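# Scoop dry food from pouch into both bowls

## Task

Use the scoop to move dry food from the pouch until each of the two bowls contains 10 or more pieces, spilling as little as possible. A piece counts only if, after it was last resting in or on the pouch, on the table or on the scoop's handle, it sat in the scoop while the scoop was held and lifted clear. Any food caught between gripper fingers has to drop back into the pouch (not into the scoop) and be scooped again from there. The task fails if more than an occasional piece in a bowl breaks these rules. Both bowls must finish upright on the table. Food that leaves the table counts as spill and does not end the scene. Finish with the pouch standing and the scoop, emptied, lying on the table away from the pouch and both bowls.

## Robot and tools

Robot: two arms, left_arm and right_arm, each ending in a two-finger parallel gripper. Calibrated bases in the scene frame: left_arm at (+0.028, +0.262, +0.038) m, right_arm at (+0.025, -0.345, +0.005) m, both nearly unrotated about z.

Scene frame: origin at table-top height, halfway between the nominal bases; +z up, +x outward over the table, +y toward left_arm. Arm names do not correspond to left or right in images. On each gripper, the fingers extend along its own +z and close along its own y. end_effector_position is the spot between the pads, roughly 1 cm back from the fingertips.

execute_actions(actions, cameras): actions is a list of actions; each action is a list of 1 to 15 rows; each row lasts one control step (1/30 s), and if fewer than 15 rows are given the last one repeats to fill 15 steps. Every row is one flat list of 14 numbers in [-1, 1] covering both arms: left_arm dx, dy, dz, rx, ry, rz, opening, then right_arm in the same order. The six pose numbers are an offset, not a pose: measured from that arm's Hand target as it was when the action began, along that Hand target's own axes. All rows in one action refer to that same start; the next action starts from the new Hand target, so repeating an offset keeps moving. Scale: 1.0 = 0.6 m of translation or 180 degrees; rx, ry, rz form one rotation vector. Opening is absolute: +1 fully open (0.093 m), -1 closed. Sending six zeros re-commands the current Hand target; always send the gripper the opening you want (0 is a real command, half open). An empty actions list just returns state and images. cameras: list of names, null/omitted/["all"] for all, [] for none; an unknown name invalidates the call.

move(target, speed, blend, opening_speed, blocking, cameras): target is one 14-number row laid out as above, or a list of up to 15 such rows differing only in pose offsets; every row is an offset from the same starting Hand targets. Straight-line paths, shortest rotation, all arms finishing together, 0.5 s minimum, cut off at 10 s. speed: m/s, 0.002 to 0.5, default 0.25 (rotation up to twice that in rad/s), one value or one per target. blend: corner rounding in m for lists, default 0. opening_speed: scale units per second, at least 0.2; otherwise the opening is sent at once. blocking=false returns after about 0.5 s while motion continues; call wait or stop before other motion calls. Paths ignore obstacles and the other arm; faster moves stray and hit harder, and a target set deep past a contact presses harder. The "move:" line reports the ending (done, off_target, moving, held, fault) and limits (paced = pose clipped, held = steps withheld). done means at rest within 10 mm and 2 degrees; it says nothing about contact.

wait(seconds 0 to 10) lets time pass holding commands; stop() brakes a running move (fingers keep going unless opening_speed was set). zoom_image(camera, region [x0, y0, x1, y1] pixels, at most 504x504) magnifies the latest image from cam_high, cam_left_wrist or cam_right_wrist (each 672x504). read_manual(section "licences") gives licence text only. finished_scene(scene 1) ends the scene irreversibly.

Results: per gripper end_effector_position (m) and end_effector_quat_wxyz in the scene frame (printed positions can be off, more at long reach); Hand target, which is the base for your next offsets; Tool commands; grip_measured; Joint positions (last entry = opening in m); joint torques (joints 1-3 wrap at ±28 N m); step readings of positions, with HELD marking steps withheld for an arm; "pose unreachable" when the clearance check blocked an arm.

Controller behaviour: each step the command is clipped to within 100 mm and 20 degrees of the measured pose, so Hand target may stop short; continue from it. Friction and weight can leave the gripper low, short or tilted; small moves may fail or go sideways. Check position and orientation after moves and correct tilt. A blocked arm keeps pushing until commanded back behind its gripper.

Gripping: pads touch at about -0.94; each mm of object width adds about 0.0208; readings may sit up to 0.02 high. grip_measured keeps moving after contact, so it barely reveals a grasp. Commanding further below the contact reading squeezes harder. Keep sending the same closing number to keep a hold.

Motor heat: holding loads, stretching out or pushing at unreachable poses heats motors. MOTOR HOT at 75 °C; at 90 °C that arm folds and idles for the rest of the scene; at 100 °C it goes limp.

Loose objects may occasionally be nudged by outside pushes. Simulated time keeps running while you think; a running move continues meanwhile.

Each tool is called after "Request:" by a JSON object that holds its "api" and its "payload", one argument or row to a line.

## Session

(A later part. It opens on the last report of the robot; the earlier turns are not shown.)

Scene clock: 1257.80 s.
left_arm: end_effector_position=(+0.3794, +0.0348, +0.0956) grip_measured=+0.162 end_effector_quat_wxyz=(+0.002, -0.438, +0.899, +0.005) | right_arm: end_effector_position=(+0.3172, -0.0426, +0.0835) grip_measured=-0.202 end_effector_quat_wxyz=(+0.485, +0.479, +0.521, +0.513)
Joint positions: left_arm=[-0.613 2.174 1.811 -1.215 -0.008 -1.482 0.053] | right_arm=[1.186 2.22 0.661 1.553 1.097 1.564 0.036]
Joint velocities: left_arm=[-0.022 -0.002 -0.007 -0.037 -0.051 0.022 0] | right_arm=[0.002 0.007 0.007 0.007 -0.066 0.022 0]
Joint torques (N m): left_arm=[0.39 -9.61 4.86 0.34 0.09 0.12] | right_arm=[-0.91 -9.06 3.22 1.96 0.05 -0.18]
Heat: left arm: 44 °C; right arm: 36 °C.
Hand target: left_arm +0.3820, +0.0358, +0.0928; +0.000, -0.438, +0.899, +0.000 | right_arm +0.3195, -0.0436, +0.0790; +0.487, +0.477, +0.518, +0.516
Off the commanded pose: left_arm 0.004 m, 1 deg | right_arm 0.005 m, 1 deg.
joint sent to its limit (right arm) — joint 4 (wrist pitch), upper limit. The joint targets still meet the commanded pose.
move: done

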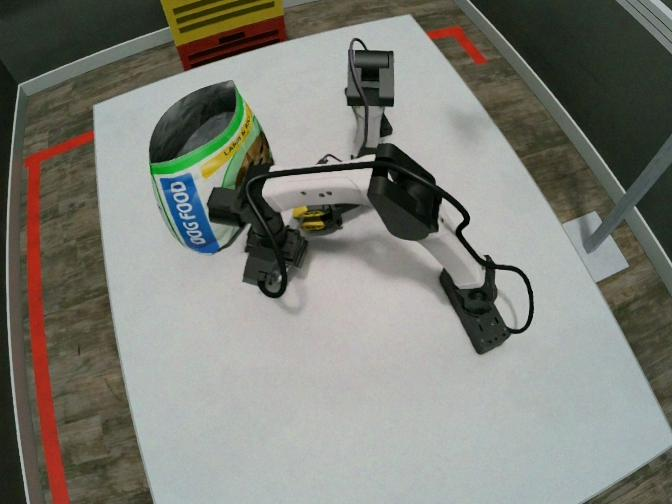

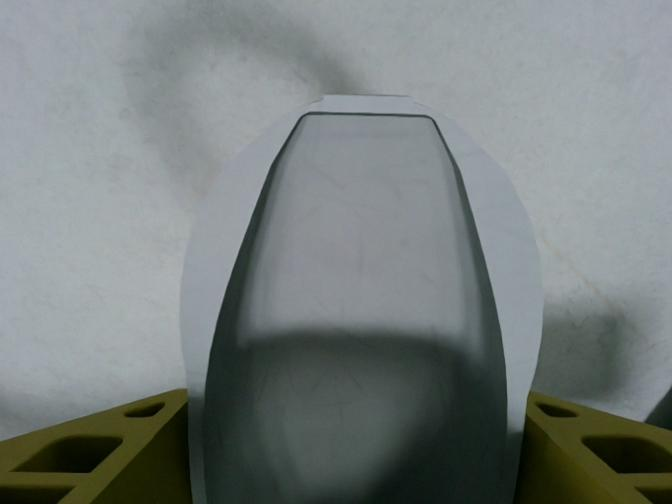

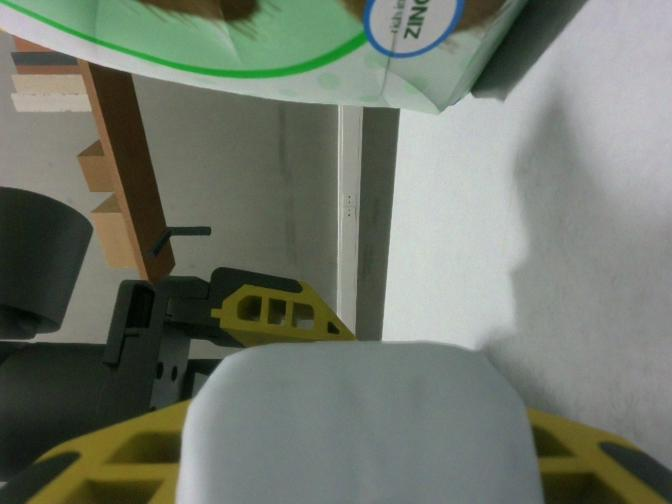

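Request:
{"api": "move", "payload": {
  "target": [0,0,0,0,0,0,0.0,0,0,-0.07,0,0,0,-0.2],
  "speed": 0.06,
  "cameras": ["cam_left_wrist", "cam_right_wrist"]
}}

Scene clock: 1266.07 s.
left_arm: end_effector_position=(+0.3794, +0.0348, +0.0956) grip_measured=+0.162 end_effector_quat_wxyz=(+0.002, -0.438, +0.899, +0.005) | right_arm: end_effector_position=(+0.2804, -0.0462, +0.0723) grip_measured=-0.202 end_effector_quat_wxyz=(+0.487, +0.479, +0.531, +0.501)
Joint positions: left_arm=[-0.613 2.174 1.811 -1.215 -0.008 -1.482 0.053] | right_arm=[1.295 2.22 0.6 1.554 1.211 1.596 0.036]
Joint velocities: left_arm=[0.002 0.002 -0.007 -0.037 0.066 -0.066 -0.001] | right_arm=[-0.017 -0.002 -0.007 0.007 -0.022 0.051 0]
Joint torques (N m): left_arm=[0.39 -9.63 4.88 0.35 0.09 0.12] | right_arm=[0.29 -12.63 1.47 1.87 0.18 -0.19]
Heat: left arm: 44 °C; right arm: 37 °C.
Hand target: left_arm +0.3820, +0.0358, +0.0928; +0.000, -0.438, +0.899, +0.000 | right_arm +0.2780, -0.0474, +0.0790; +0.489, +0.476, +0.517, +0.517
Off the commanded pose: left_arm 0.004 m, 1 deg | right_arm 0.007 m, 2 deg.
joint sent to its limit (right arm) — joint 4 (wrist pitch), upper limit. The joint targets still meet the commanded pose.
move: done
Images, in order (width x height): cam_left_wrist 672x504, cam_right_wrist 672x504.

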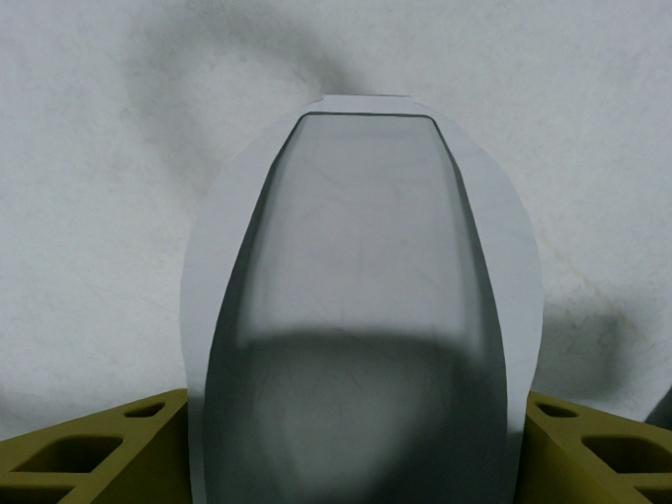

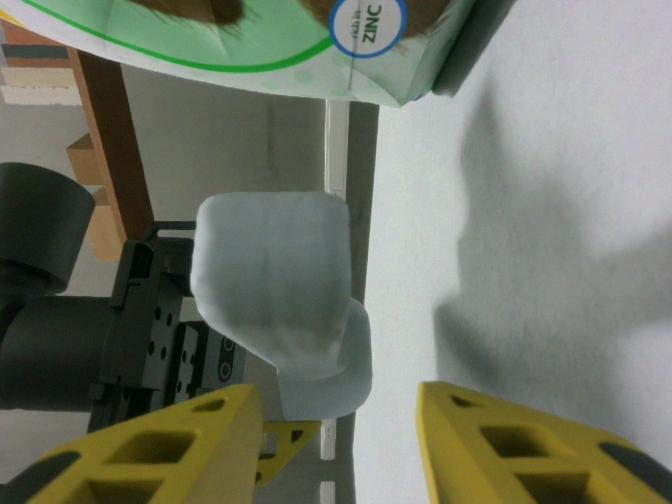

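Request:
{"api": "zoom_image", "payload": {
  "camera": "cam_right_wrist",
  "region": [160, 160, 460, 460]
}}

Scaled by 1.680 from the camera's 672x504 image, which has a finer 960x720 frame.

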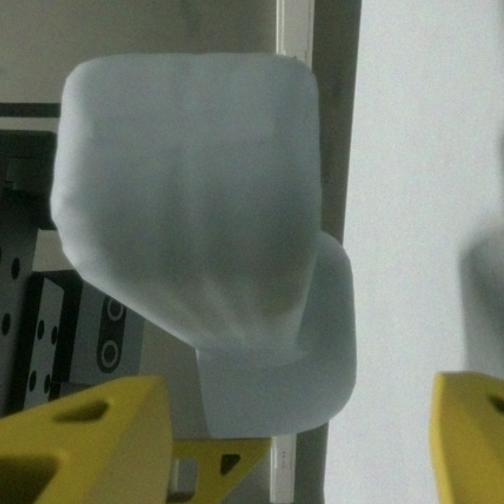

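Request:
{"api": "move", "payload": {
  "target": [0,0,0,0,0,0,0.0,0,0.01,-0.085,0,0,0,-0.1],
  "speed": 0.08,
  "cameras": ["cam_left_wrist", "cam_right_wrist"]
}}

Scene clock: 1278.33 s.
left_arm: end_effector_position=(+0.3794, +0.0348, +0.0956) grip_measured=+0.162 end_effector_quat_wxyz=(+0.002, -0.438, +0.899, +0.005) | right_arm: end_effector_position=(+0.2294, -0.0508, +0.0737) grip_measured=-0.102 end_effector_quat_wxyz=(+0.493, +0.473, +0.534, +0.498)
Joint positions: left_arm=[-0.613 2.174 1.811 -1.215 -0.008 -1.482 0.053] | right_arm=[1.462 2.19 0.535 1.555 1.377 1.614 0.04]
Joint velocities: left_arm=[0.007 -0.012 -0.017 0.007 0.037 -0.007 0] | right_arm=[0.012 -0.002 -0.007 -0.051 0.007 0.007 -0.001]
Joint torques (N m): left_arm=[0.38 -9.62 4.86 0.35 0.09 0.12] | right_arm=[0.28 -13.71 1.21 1.74 0.21 -0.18]
Heat: left arm: 45 °C; right arm: 37 °C.
Hand target: left_arm +0.3820, +0.0358, +0.0928; +0.000, -0.438, +0.899, +0.000 | right_arm +0.2275, -0.0517, +0.0850; +0.490, +0.475, +0.517, +0.518
Off the commanded pose: left_arm 0.004 m, 1 deg | right_arm 0.011 m, 3 deg.
joint sent to its limit (right arm) — joint 4 (wrist pitch), upper limit. The joint targets still meet the commanded pose.
move: off_target (right_arm)
Images, in order (width x height): cam_left_wrist 672x504, cam_right_wrist 672x504.

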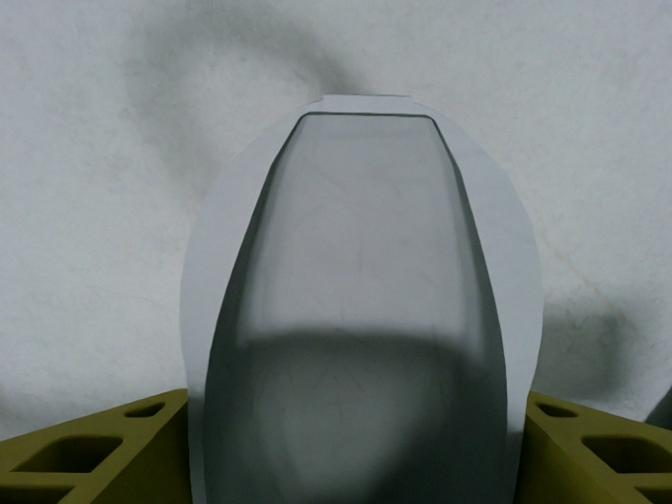

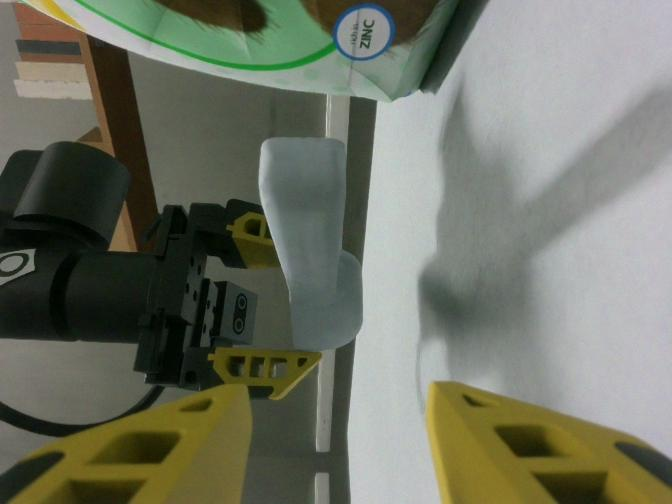

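Request:
{"api": "move", "payload": {
  "target": [0,0,0,0,0,0,0.0,-0.1173,0.0647,0.0305,-0.0823,0.3379,-0.5194,0.2],
  "speed": 0.25
}}

Scene clock: 1337.53 s.
left_arm: end_effector_position=(+0.3794, +0.0348, +0.0956) grip_measured=+0.162 end_effector_quat_wxyz=(+0.002, -0.438, +0.899, +0.005) | right_arm: end_effector_position=(+0.2448, -0.1217, +0.1053) grip_measured=+0.198 end_effector_quat_wxyz=(+0.428, -0.378, +0.792, +0.218)
Joint positions: left_arm=[-0.613 2.174 1.811 -1.215 -0.008 -1.482 0.053] | right_arm=[0.713 1.03 0.346 0.102 -0.187 -0.095 0.055]
Joint velocities: left_arm=[-0.002 -0.002 -0.002 0.007 0.037 0.022 -0.001] | right_arm=[0.002 -0.017 -0.007 -0.022 -0.037 0.022 0]
Joint torques (N m): left_arm=[0.39 -9.65 4.89 0.35 0.09 0.12] | right_arm=[-0.95 -4.1 10.06 2.09 -0.02 -0.21]
Heat: left arm: 47 °C; right arm: 41 °C.
Hand target: left_arm +0.3820, +0.0358, +0.0928; +0.000, -0.438, +0.899, +0.000 | right_arm +0.2510, -0.1185, +0.1207; +0.442, -0.377, +0.783, +0.221
Off the commanded pose: left_arm 0.004 m, 1 deg | right_arm 0.021 m, 3 deg.
move: off_target (right_arm)

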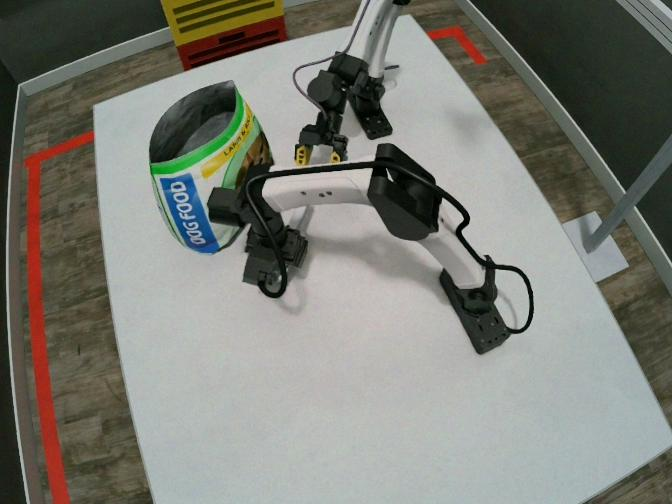

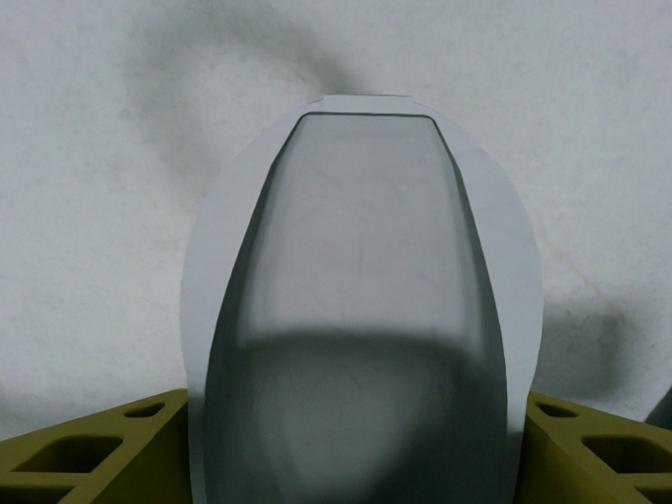

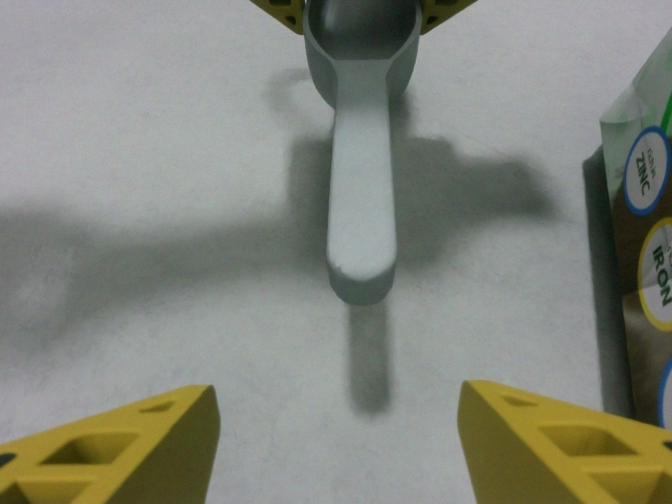

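Request:
{"api": "move", "payload": {
  "target": [0,0,0,0,0,0,0.0,-0.0072,-0.0122,0.0597,0.0085,-0.1042,-0.0011,0.2],
  "speed": 0.1,
  "cameras": ["cam_left_wrist", "cam_right_wrist"]
}}

Scene clock: 1361.60 s.
left_arm: end_effector_position=(+0.3794, +0.0348, +0.0956) grip_measured=+0.162 end_effector_quat_wxyz=(+0.002, -0.438, +0.899, +0.005) | right_arm: end_effector_position=(+0.2782, -0.0934, +0.1136) grip_measured=+0.198 end_effector_quat_wxyz=(+0.573, -0.332, +0.698, +0.272)
Joint positions: left_arm=[-0.613 2.174 1.811 -1.215 -0.008 -1.482 0.053] | right_arm=[0.713 1.491 0.186 1.106 -0.189 -0.039 0.055]
Joint velocities: left_arm=[0.002 0.007 -0.002 0.007 -0.022 0.081 0] | right_arm=[-0.007 -0.012 -0.012 0.022 0.022 -0.007 -0.001]
Joint torques (N m): left_arm=[0.38 -9.62 4.86 0.34 0.09 0.11] | right_arm=[-0.51 -3.78 3.47 2.56 0.09 -0.09]
Heat: left arm: 47 °C; right arm: 36 °C.
Hand target: left_arm +0.3820, +0.0358, +0.0928; +0.000, -0.438, +0.899, +0.000 | right_arm +0.2769, -0.0964, +0.1073; +0.568, -0.330, +0.704, +0.271
Off the commanded pose: left_arm 0.004 m, 1 deg | right_arm 0.008 m, 1 deg.
move: done
Images, in order (width x height): cam_left_wrist 672x504, cam_right_wrist 672x504.

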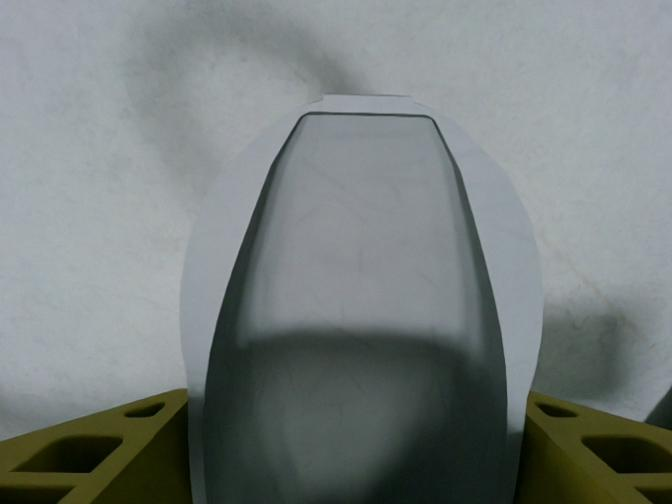

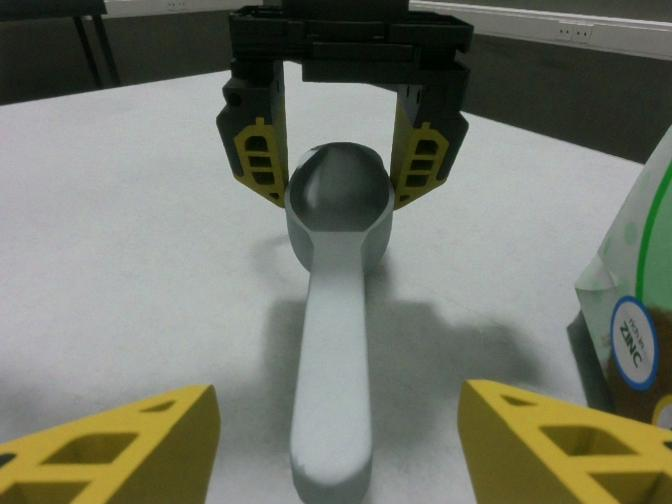

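Request:
{"api": "move", "payload": {
  "target": [0,0,0,0,0,0,0.0,0.0307,0.0022,0.0708,0,0,0,0.2],
  "speed": 0.08,
  "cameras": ["cam_left_wrist", "cam_right_wrist"]
}}

Scene clock: 1377.77 s.
left_arm: end_effector_position=(+0.3794, +0.0348, +0.0956) grip_measured=+0.162 end_effector_quat_wxyz=(+0.002, -0.438, +0.899, +0.005) | right_arm: end_effector_position=(+0.2962, -0.0717, +0.0786) grip_measured=+0.198 end_effector_quat_wxyz=(+0.563, -0.332, +0.708, +0.267)
Joint positions: left_arm=[-0.613 2.174 1.811 -1.215 -0.008 -1.482 0.053] | right_arm=[0.741 1.803 0.271 1.303 -0.155 -0.031 0.055]
Joint velocities: left_arm=[-0.002 0.002 -0.022 0.007 -0.007 -0.081 0] | right_arm=[-0.007 -0.017 0.002 0.022 -0.022 -0.007 0]
Joint torques (N m): left_arm=[0.38 -9.62 4.9 0.34 0.09 0.12] | right_arm=[0.51 -5.45 5.38 2.51 0.11 -0.1]
Heat: left arm: 48 °C; right arm: 39 °C.
Hand target: left_arm +0.3820, +0.0358, +0.0928; +0.000, -0.438, +0.899, +0.000 | right_arm +0.2996, -0.0660, +0.0814; +0.569, -0.330, +0.703, +0.271
Off the commanded pose: left_arm 0.004 m, 1 deg | right_arm 0.007 m, 1 deg.
move: done
Images, in order (width x height): cam_left_wrist 672x504, cam_right_wrist 672x504.

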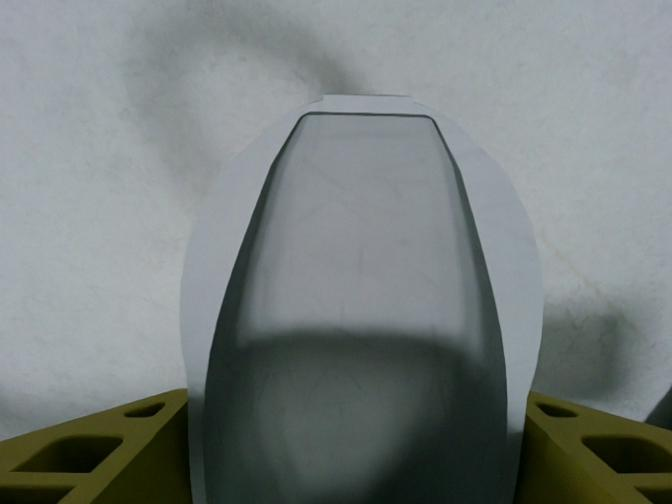

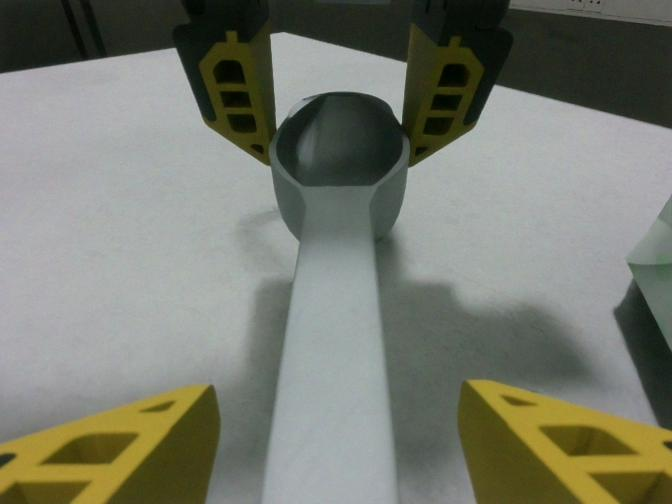

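Request:
{"api": "move", "payload": {
  "target": [0,0,0,0,0,0,0.0,-0.005,0.003,0.013,0,0,0,0.2],
  "speed": 0.06,
  "cameras": ["cam_right_wrist"]
}}

Scene clock: 1383.47 s.
left_arm: end_effector_position=(+0.3794, +0.0348, +0.0956) grip_measured=+0.162 end_effector_quat_wxyz=(+0.002, -0.438, +0.899, +0.005) | right_arm: end_effector_position=(+0.3009, -0.0632, +0.0857) grip_measured=+0.198 end_effector_quat_wxyz=(+0.572, -0.330, +0.701, +0.270)
Joint positions: left_arm=[-0.613 2.174 1.811 -1.215 -0.008 -1.482 0.053] | right_arm=[0.755 1.811 0.304 1.304 -0.143 -0.029 0.055]
Joint velocities: left_arm=[0.012 0.002 0.002 -0.007 -0.037 0.037 0] | right_arm=[-0.007 -0.002 -0.007 -0.051 -0.037 -0.066 0]
Joint torques (N m): left_arm=[0.4 -9.63 4.88 0.35 0.1 0.12] | right_arm=[0.46 -5.72 5.52 2.28 0.15 -0.09]
Heat: left arm: 48 °C; right arm: 40 °C.
Hand target: left_arm +0.3820, +0.0358, +0.0928; +0.000, -0.438, +0.899, +0.000 | right_arm +0.3033, -0.0584, +0.0828; +0.569, -0.330, +0.703, +0.271
Off the commanded pose: left_arm 0.004 m, 1 deg | right_arm 0.006 m, 1 deg.
move: done
Images, in order (width x height): cam_right_wrist 672x504.

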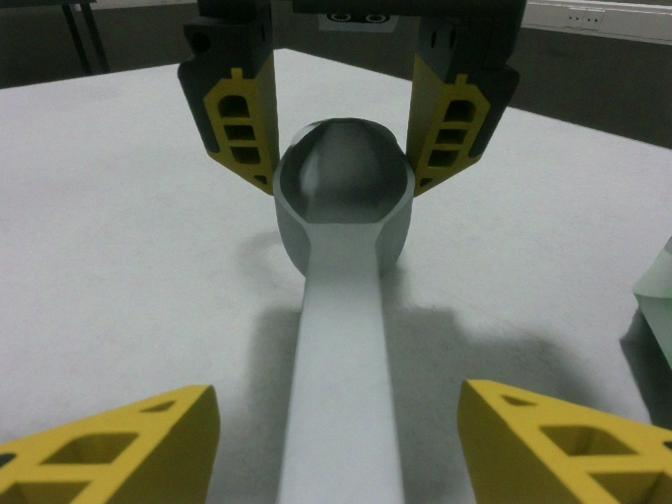

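Request:
{"api": "move", "payload": {
  "target": [0,0,0,0,0,0,0.0,0,0,0,0,0,0,-0.93],
  "speed": 0.06,
  "opening_speed": 0.4,
  "cameras": ["cam_left_wrist", "cam_right_wrist"]
}}

Scene clock: 1390.47 s.
left_arm: end_effector_position=(+0.3799, +0.0340, +0.0956) grip_measured=+0.162 end_effector_quat_wxyz=(+0.002, -0.440, +0.898, +0.003) | right_arm: end_effector_position=(+0.3023, -0.0644, +0.0856) grip_measured=-0.619 end_effector_quat_wxyz=(+0.574, -0.327, +0.702, +0.266)
Joint positions: left_arm=[-0.613 2.174 1.811 -1.211 -0.006 -1.488 0.053] | right_arm=[0.755 1.811 0.304 1.304 -0.132 -0.029 0.016]
Joint velocities: left_arm=[0.017 -0.027 0.012 0.051 0.051 -0.037 0] | right_arm=[-0.012 -0.012 -0.007 0.022 -0.007 0.037 0]
Joint torques (N m): left_arm=[0.38 -9.65 4.88 0.32 0.07 0.18] | right_arm=[0.49 -5.75 5.49 2.29 0.03 -0.1]
Heat: left arm: 48 °C; right arm: 40 °C.
Hand target: left_arm +0.3820, +0.0359, +0.0928; +0.000, -0.438, +0.899, +0.000 | right_arm +0.3033, -0.0584, +0.0828; +0.569, -0.330, +0.703, +0.271
Off the commanded pose: left_arm 0.004 m, 0 deg | right_arm 0.007 m, 1 deg.
move: done
Images, in order (width x height): cam_left_wrist 672x504, cam_right_wrist 672x504.

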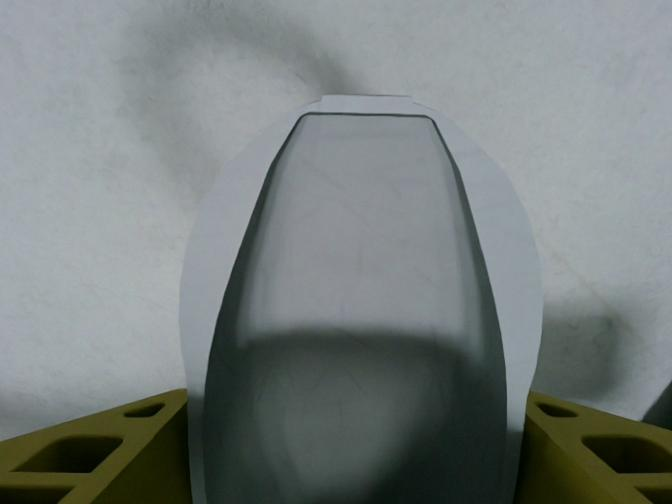

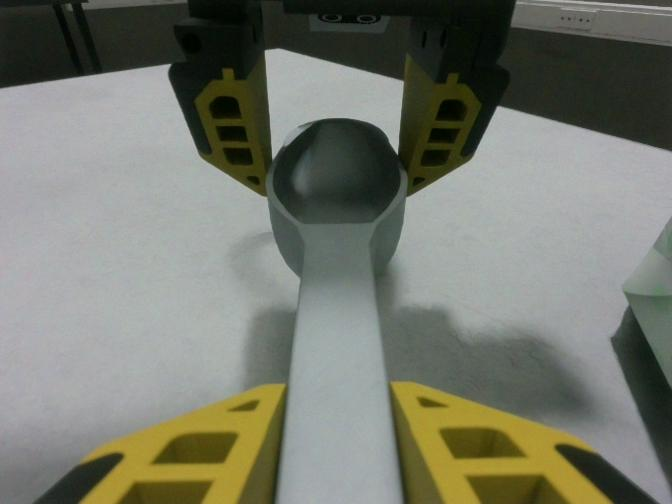

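Request:
{"api": "move", "payload": {
  "target": [0,0,0,0,0,0,0.9,0,0,0,0,0,0,-0.93],
  "speed": 0.06,
  "opening_speed": 0.8,
  "cameras": ["cam_left_wrist", "cam_right_wrist"]
}}

Scene clock: 1397.73 s.
left_arm: end_effector_position=(+0.3799, +0.0340, +0.0956) grip_measured=+0.898 end_effector_quat_wxyz=(+0.002, -0.438, +0.899, +0.003) | right_arm: end_effector_position=(+0.3018, -0.0648, +0.0828) grip_measured=-0.619 end_effector_quat_wxyz=(+0.569, -0.328, +0.706, +0.265)
Joint positions: left_arm=[-0.613 2.174 1.811 -1.211 -0.006 -1.482 0.088] | right_arm=[0.755 1.811 0.304 1.292 -0.132 -0.029 0.016]
Joint velocities: left_arm=[-0.007 -0.022 -0.012 0.007 -0.051 0.007 -0.001] | right_arm=[0.002 -0.002 0.012 0.037 0.051 -0.007 0]
Joint torques (N m): left_arm=[0.38 -9.65 4.88 0.32 0.07 0.12] | right_arm=[0.49 -5.75 5.49 2.41 0.03 -0.1]
Heat: left arm: 48 °C; right arm: 40 °C.
Hand target: left_arm +0.3820, +0.0359, +0.0928; +0.000, -0.438, +0.899, +0.000 | right_arm +0.3033, -0.0584, +0.0828; +0.569, -0.330, +0.703, +0.271
Off the commanded pose: left_arm 0.004 m, 0 deg | right_arm 0.007 m, 1 deg.
move: done
Images, in order (width x height): cam_left_wrist 672x504, cam_right_wrist 672x504.

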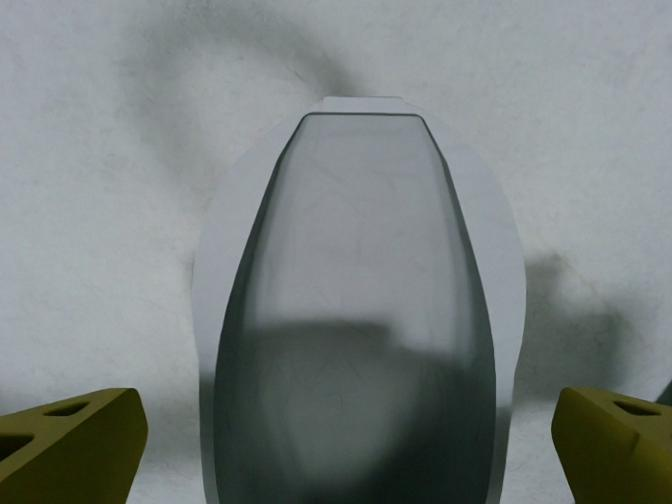

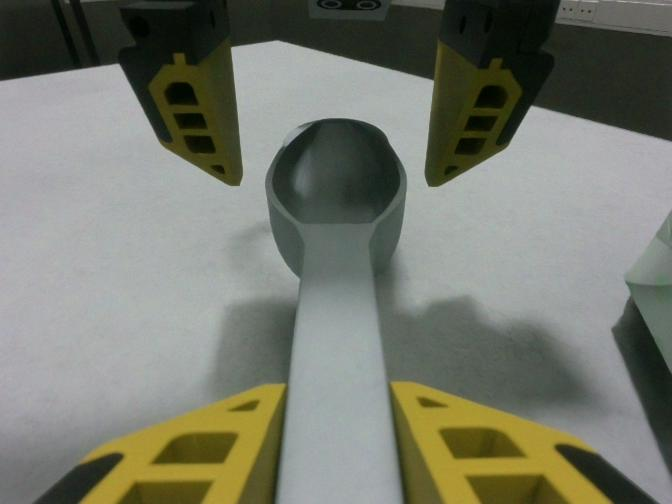

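Request:
{"api": "move", "payload": {
  "target": [
    [0,0,-0.2,0,0,0,0.9,0,0,0,0,0,0,-0.93],
    [-0.038,0.0868,-0.62,0.2214,-0.214,0.475,0.9,0,0,0,0,0,0,-0.93]
  ],
  "speed": 0.2
}}

Scene clock: 1416.23 s.
left_arm: end_effector_position=(+0.3566, +0.0869, +0.4578) grip_measured=+0.899 end_effector_quat_wxyz=(+0.394, +0.305, +0.855, -0.148) | right_arm: end_effector_position=(+0.3018, -0.0648, +0.0826) grip_measured=-0.619 end_effector_quat_wxyz=(+0.569, -0.328, +0.706, +0.265)
Joint positions: left_arm=[-0.415 1.653 2.339 -1.415 0.245 0.196 0.088] | right_arm=[0.755 1.811 0.304 1.291 -0.132 -0.029 0.016]
Joint velocities: left_arm=[-0.027 -0.012 -0.012 -0.022 -0.037 -0.007 0] | right_arm=[0.002 -0.002 0.012 -0.051 0.051 -0.007 -0.001]
Joint torques (N m): left_arm=[0.31 -5.09 6.05 1.63 0.28 0.13] | right_arm=[0.5 -5.78 5.49 2.42 0.03 -0.09]
Heat: left arm: 48 °C; right arm: 39 °C.
Hand target: left_arm +0.3542, +0.0897, +0.4614; +0.395, +0.306, +0.853, -0.148 | right_arm +0.3033, -0.0584, +0.0828; +0.568, -0.330, +0.703, +0.271
Off the commanded pose: left_arm 0.007 m, 1 deg | right_arm 0.007 m, 1 deg.
move: done

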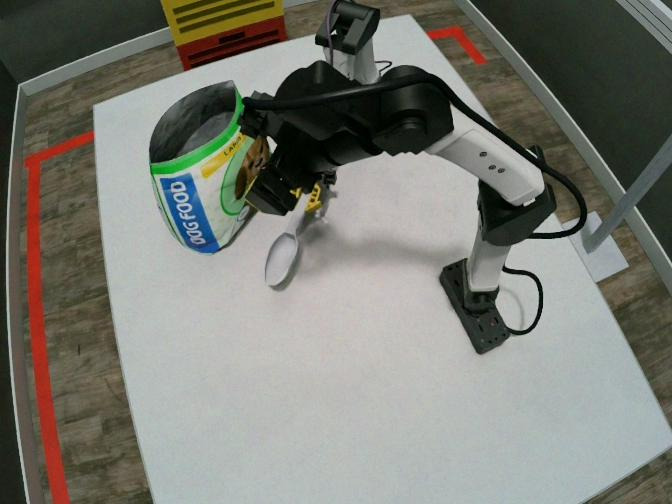

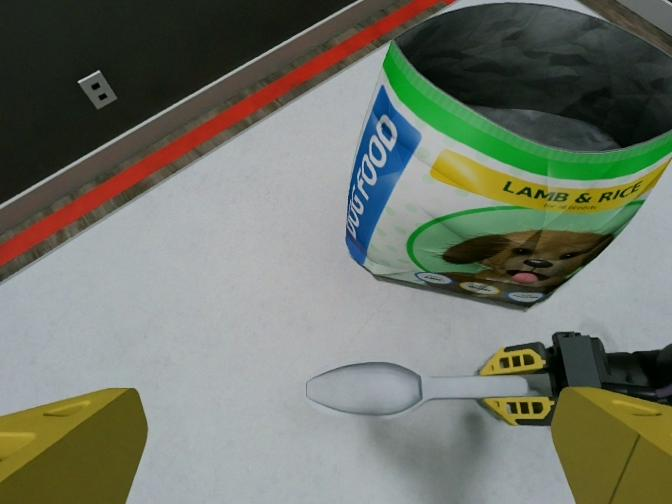

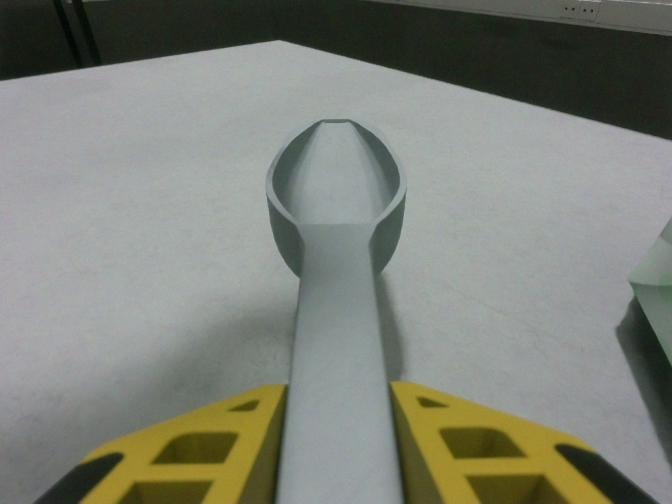

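Request:
{"api": "move", "payload": {
  "target": [0,0,0,0,0,0,0.9,-0.4449,-0.0099,-0.1096,0,0,0,-0.93],
  "speed": 0.15,
  "cameras": ["cam_left_wrist", "cam_right_wrist"]
}}

Scene clock: 1443.03 s.
left_arm: end_effector_position=(+0.3563, +0.0869, +0.4577) grip_measured=+0.899 end_effector_quat_wxyz=(+0.393, +0.305, +0.855, -0.148) | right_arm: end_effector_position=(+0.2998, -0.0678, +0.3381) grip_measured=-0.619 end_effector_quat_wxyz=(+0.553, -0.334, +0.715, +0.267)
Joint positions: left_arm=[-0.415 1.653 2.339 -1.416 0.245 0.196 0.088] | right_arm=[0.741 1.132 1.052 -0.171 -0.16 -0.027 0.016]
Joint velocities: left_arm=[-0.022 -0.007 -0.002 0.051 -0.007 0.007 0.002] | right_arm=[-0.007 0.017 -0.007 -0.007 0.007 -0.007 0]
Joint torques (N m): left_arm=[0.32 -5.08 6.05 1.64 0.28 0.12] | right_arm=[-0.96 -5.41 10.24 2.4 0 -0.17]
Heat: left arm: 43 °C; right arm: 40 °C.
Hand target: left_arm +0.3542, +0.0897, +0.4614; +0.395, +0.306, +0.854, -0.148 | right_arm +0.3007, -0.0700, +0.3560; +0.568, -0.330, +0.703, +0.271
Off the commanded pose: left_arm 0.005 m, 0 deg | right_arm 0.020 m, 2 deg.
move: off_target (right_arm)
Images, in order (width x height): cam_left_wrist 672x504, cam_right_wrist 672x504.

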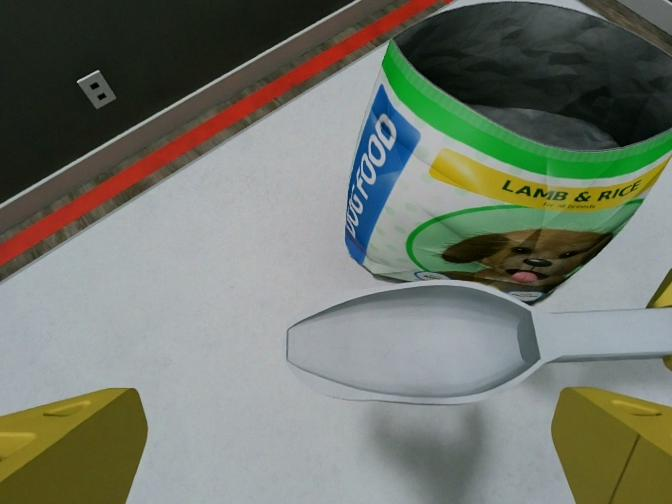

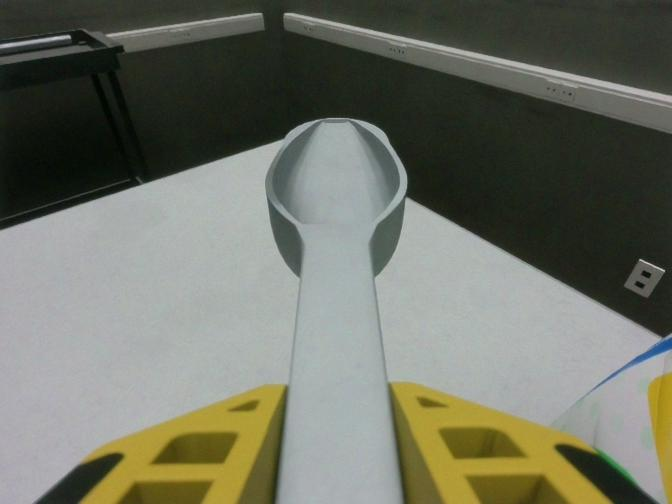

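Request:
{"api": "move", "payload": {
  "target": [
    [0,0,0,0,0,0,0.9,-0.05,0,-0.0103,0,0,0,-0.93],
    [0,0,0,0,0,0,0.9,-0.0288,-0.212,-0.2397,0.1834,-0.0112,0.0336,-0.93]
  ],
  "speed": 0.15,
  "blend": [0.02,0]
}}

Scene clock: 1457.97 s.
left_arm: end_effector_position=(+0.3563, +0.0869, +0.4577) grip_measured=+0.899 end_effector_quat_wxyz=(+0.393, +0.305, +0.855, -0.148) | right_arm: end_effector_position=(+0.3160, -0.2564, +0.4035) grip_measured=-0.620 end_effector_quat_wxyz=(+0.636, -0.113, +0.757, +0.099)
Joint positions: left_arm=[-0.415 1.653 2.339 -1.416 0.245 0.196 0.088] | right_arm=[0.309 0.858 1.145 -0.459 -0.012 0.005 0.015]
Joint velocities: left_arm=[0.002 -0.017 -0.012 -0.022 0.022 -0.066 0] | right_arm=[0.002 0.007 -0.037 -0.007 -0.022 0.037 0]
Joint torques (N m): left_arm=[0.31 -5.11 6.06 1.64 0.28 0.12] | right_arm=[-0.95 -2.17 5.38 2.41 0.07 -0.1]
Heat: left arm: 41 °C; right arm: 41 °C.
Hand target: left_arm +0.3542, +0.0897, +0.4614; +0.395, +0.306, +0.853, -0.148 | right_arm +0.3146, -0.2588, +0.4010; +0.636, -0.109, +0.758, +0.100
Off the commanded pose: left_arm 0.005 m, 0 deg | right_arm 0.004 m, 1 deg.
move: done; blend cut to 0.0154 m at target 1

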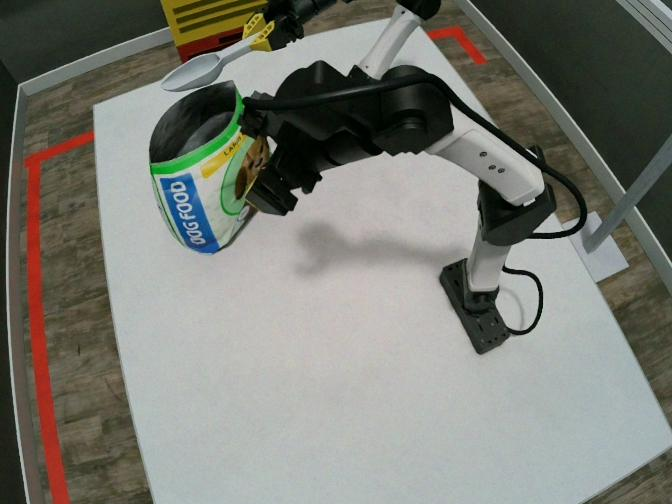

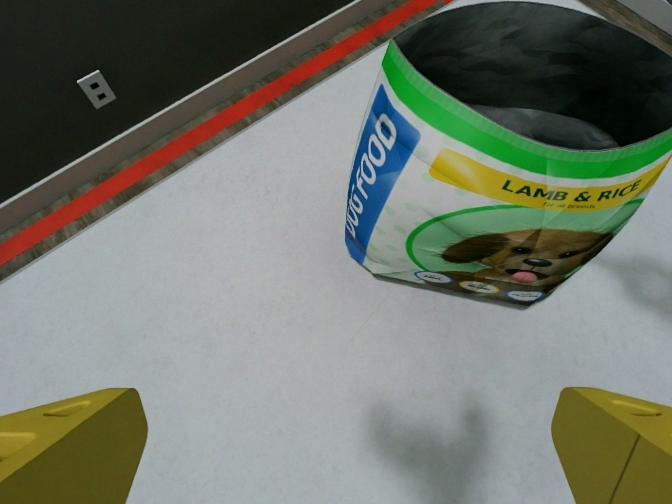

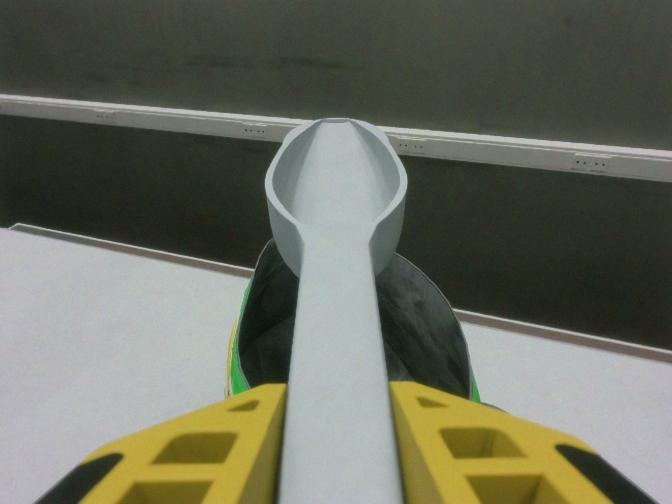

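Request:
{"api": "move", "payload": {
  "target": [0,0,0,0,0,0,0.9,0.0556,-0.0775,0.0924,-0.0883,0.1941,-0.0506,-0.93],
  "speed": 0.15
}}

Scene clock: 1538.83 s.
left_arm: end_effector_position=(+0.3563, +0.0869, +0.4576) grip_measured=+0.899 end_effector_quat_wxyz=(+0.393, +0.305, +0.855, -0.148) | right_arm: end_effector_position=(+0.3704, -0.2871, +0.3541) grip_measured=-0.619 end_effector_quat_wxyz=(+0.356, -0.277, +0.885, +0.113)
Joint positions: left_arm=[-0.415 1.653 2.339 -1.417 0.245 0.196 0.088] | right_arm=[-0.016 1.509 1.916 -1.323 -0.43 -0.493 0.015]
Joint velocities: left_arm=[-0.002 0.012 0.007 -0.022 0.007 -0.051 -0.001] | right_arm=[-0.007 0.002 0.012 -0.007 -0.037 -0.022 0]
Joint torques (N m): left_arm=[0.29 -5.11 6.06 1.64 0.27 0.12] | right_arm=[-0.94 -5.22 8.44 1.72 -0.24 -0.18]
Heat: left arm: 36 °C; right arm: 41 °C.
Hand target: left_arm +0.3542, +0.0897, +0.4613; +0.395, +0.306, +0.854, -0.148 | right_arm +0.3741, -0.2884, +0.3601; +0.363, -0.278, +0.882, +0.113
Off the commanded pose: left_arm 0.005 m, 0 deg | right_arm 0.006 m, 1 deg.
move: done

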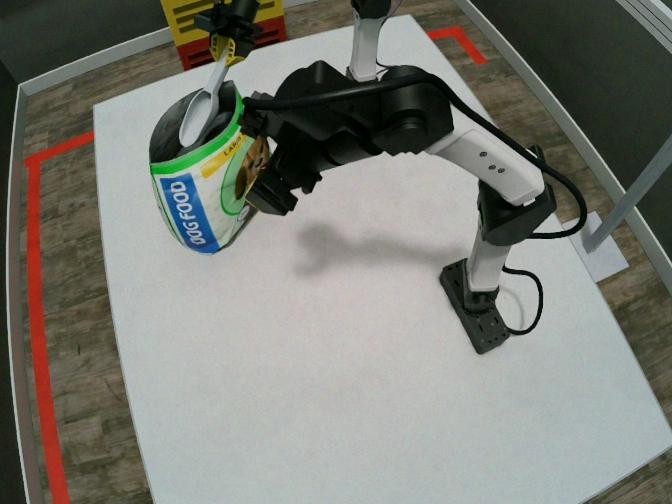

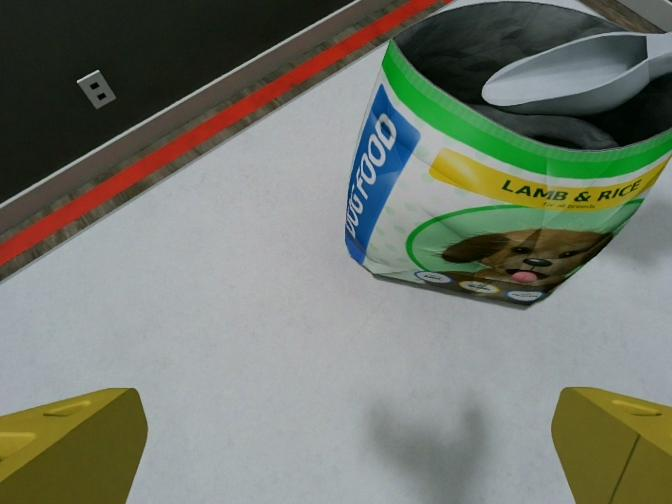

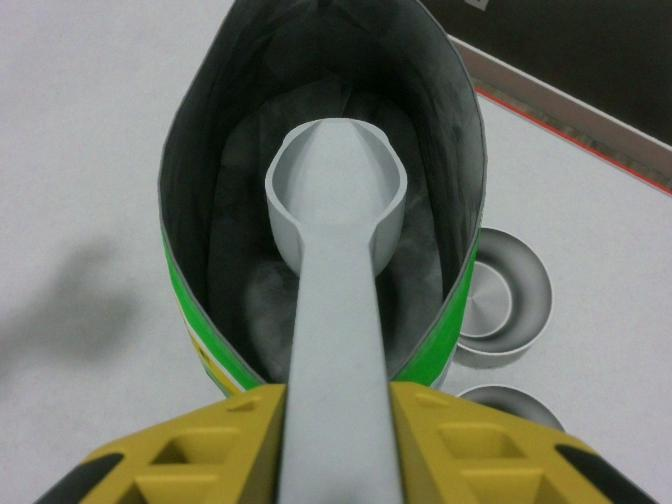

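Request:
{"api": "zoom_image", "payload": {
  "camera": "cam_right_wrist",
  "region": [160, 0, 500, 400]
}}

Request:
{"api": "zoom_image", "payload": {
  "camera": "cam_high",
  "region": [140, 50, 280, 180]
}}

Scaled by 1.260 from the camera's 672x504 image, which has a finer 960x720 frame.

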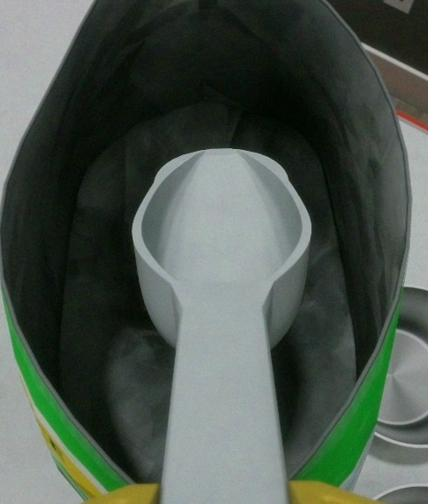

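Scaled by 3.600 from the camera's 672x504 image, which has a finer 960x720 frame.

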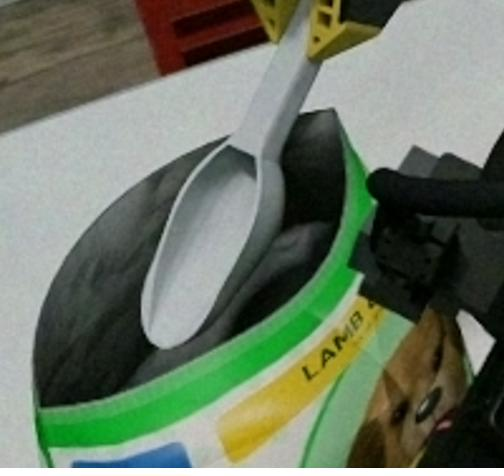

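Request:
{"api": "move", "payload": {
  "target": [0,0,0,0,0,0,0.9,0.0374,-0.0007,0.0807,0,0.0833,0,-0.93],
  "speed": 0.1
}}

Scene clock: 1566.80 s.
left_arm: end_effector_position=(+0.3563, +0.0869, +0.4576) grip_measured=+0.899 end_effector_quat_wxyz=(+0.393, +0.305, +0.855, -0.148) | right_arm: end_effector_position=(+0.3856, -0.2803, +0.3078) grip_measured=-0.619 end_effector_quat_wxyz=(+0.242, -0.291, +0.922, +0.074)
Joint positions: left_arm=[-0.415 1.653 2.339 -1.417 0.245 0.196 0.088] | right_arm=[0.082 1.69 2.04 -1.471 -0.254 -0.49 0.015]
Joint velocities: left_arm=[0.007 -0.002 0.007 -0.022 -0.037 0.037 0] | right_arm=[0.007 -0.007 0.002 -0.051 -0.066 -0.051 -0.001]
Joint torques (N m): left_arm=[0.34 -5.11 6.06 1.64 0.27 0.12] | right_arm=[0.43 -7.04 8.35 1.37 -0.06 -0.1]
Heat: left arm: 36 °C; right arm: 38 °C.
Hand target: left_arm +0.3542, +0.0897, +0.4613; +0.395, +0.306, +0.854, -0.148 | right_arm +0.3894, -0.2780, +0.3109; +0.245, -0.292, +0.922, +0.073
Off the commanded pose: left_arm 0.005 m, 0 deg | right_arm 0.005 m, 0 deg.
move: done

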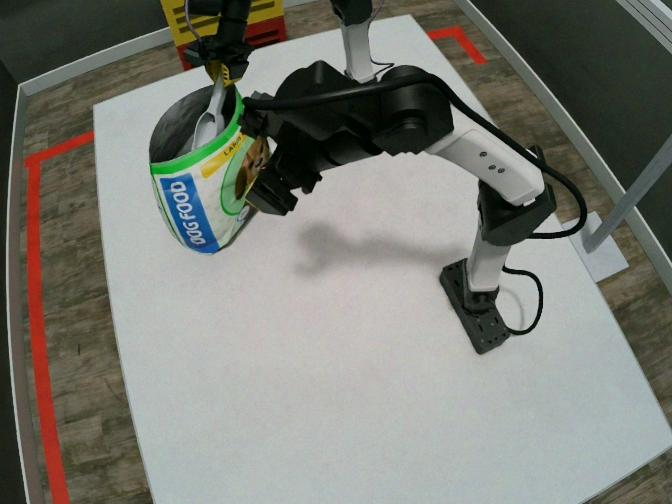

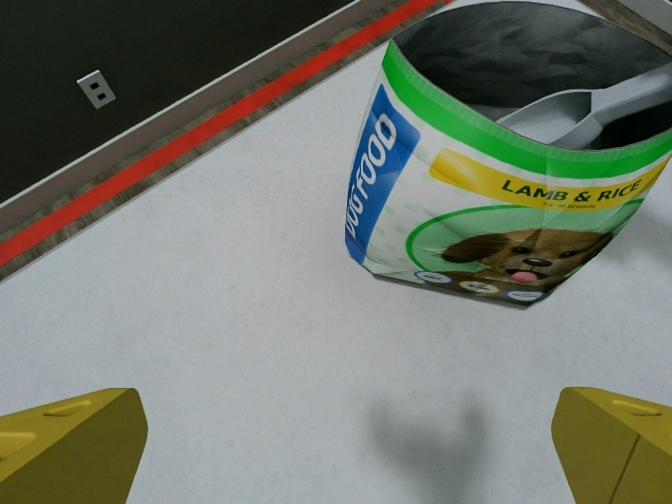

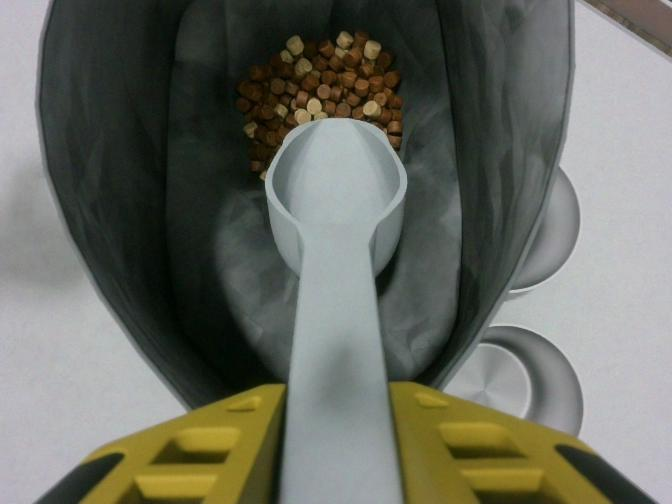

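Request:
{"api": "move", "payload": {
  "target": [0,0,0,0,0,0,0.9,-0.0063,0,0.0691,0,0.0444,0,-0.93],
  "speed": 0.08,
  "cameras": ["cam_left_wrist", "cam_right_wrist"]
}}

Scene clock: 1591.83 s.
left_arm: end_effector_position=(+0.3563, +0.0869, +0.4576) grip_measured=+0.899 end_effector_quat_wxyz=(+0.393, +0.305, +0.855, -0.148) | right_arm: end_effector_position=(+0.4077, -0.2620, +0.2836) grip_measured=-0.619 end_effector_quat_wxyz=(+0.197, -0.301, +0.931, +0.058)
Joint positions: left_arm=[-0.415 1.653 2.339 -1.417 0.245 0.196 0.088] | right_arm=[0.157 1.833 2.149 -1.511 -0.179 -0.452 0.015]
Joint velocities: left_arm=[0.012 0.007 0.002 0.037 -0.007 0.066 0] | right_arm=[-0.002 0.002 0.002 0.007 -0.007 0.007 0]
Joint torques (N m): left_arm=[0.31 -5.08 6.08 1.64 0.27 0.12] | right_arm=[0.12 -7.58 7.58 1.02 0.17 -0.09]
Heat: left arm: 35 °C; right arm: 36 °C.
Hand target: left_arm +0.3542, +0.0897, +0.4613; +0.395, +0.306, +0.854, -0.148 | right_arm +0.4091, -0.2640, +0.2776; +0.181, -0.297, +0.936, +0.050
Off the commanded pose: left_arm 0.005 m, 0 deg | right_arm 0.007 m, 2 deg.
move: done
Images, in order (width x height): cam_left_wrist 672x504, cam_right_wrist 672x504.

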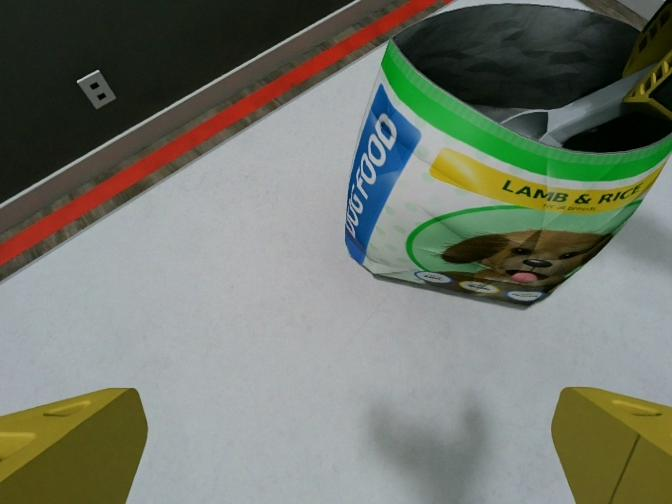

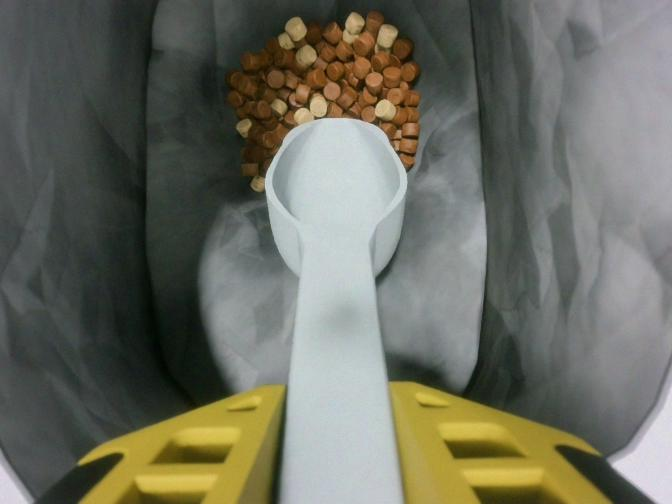

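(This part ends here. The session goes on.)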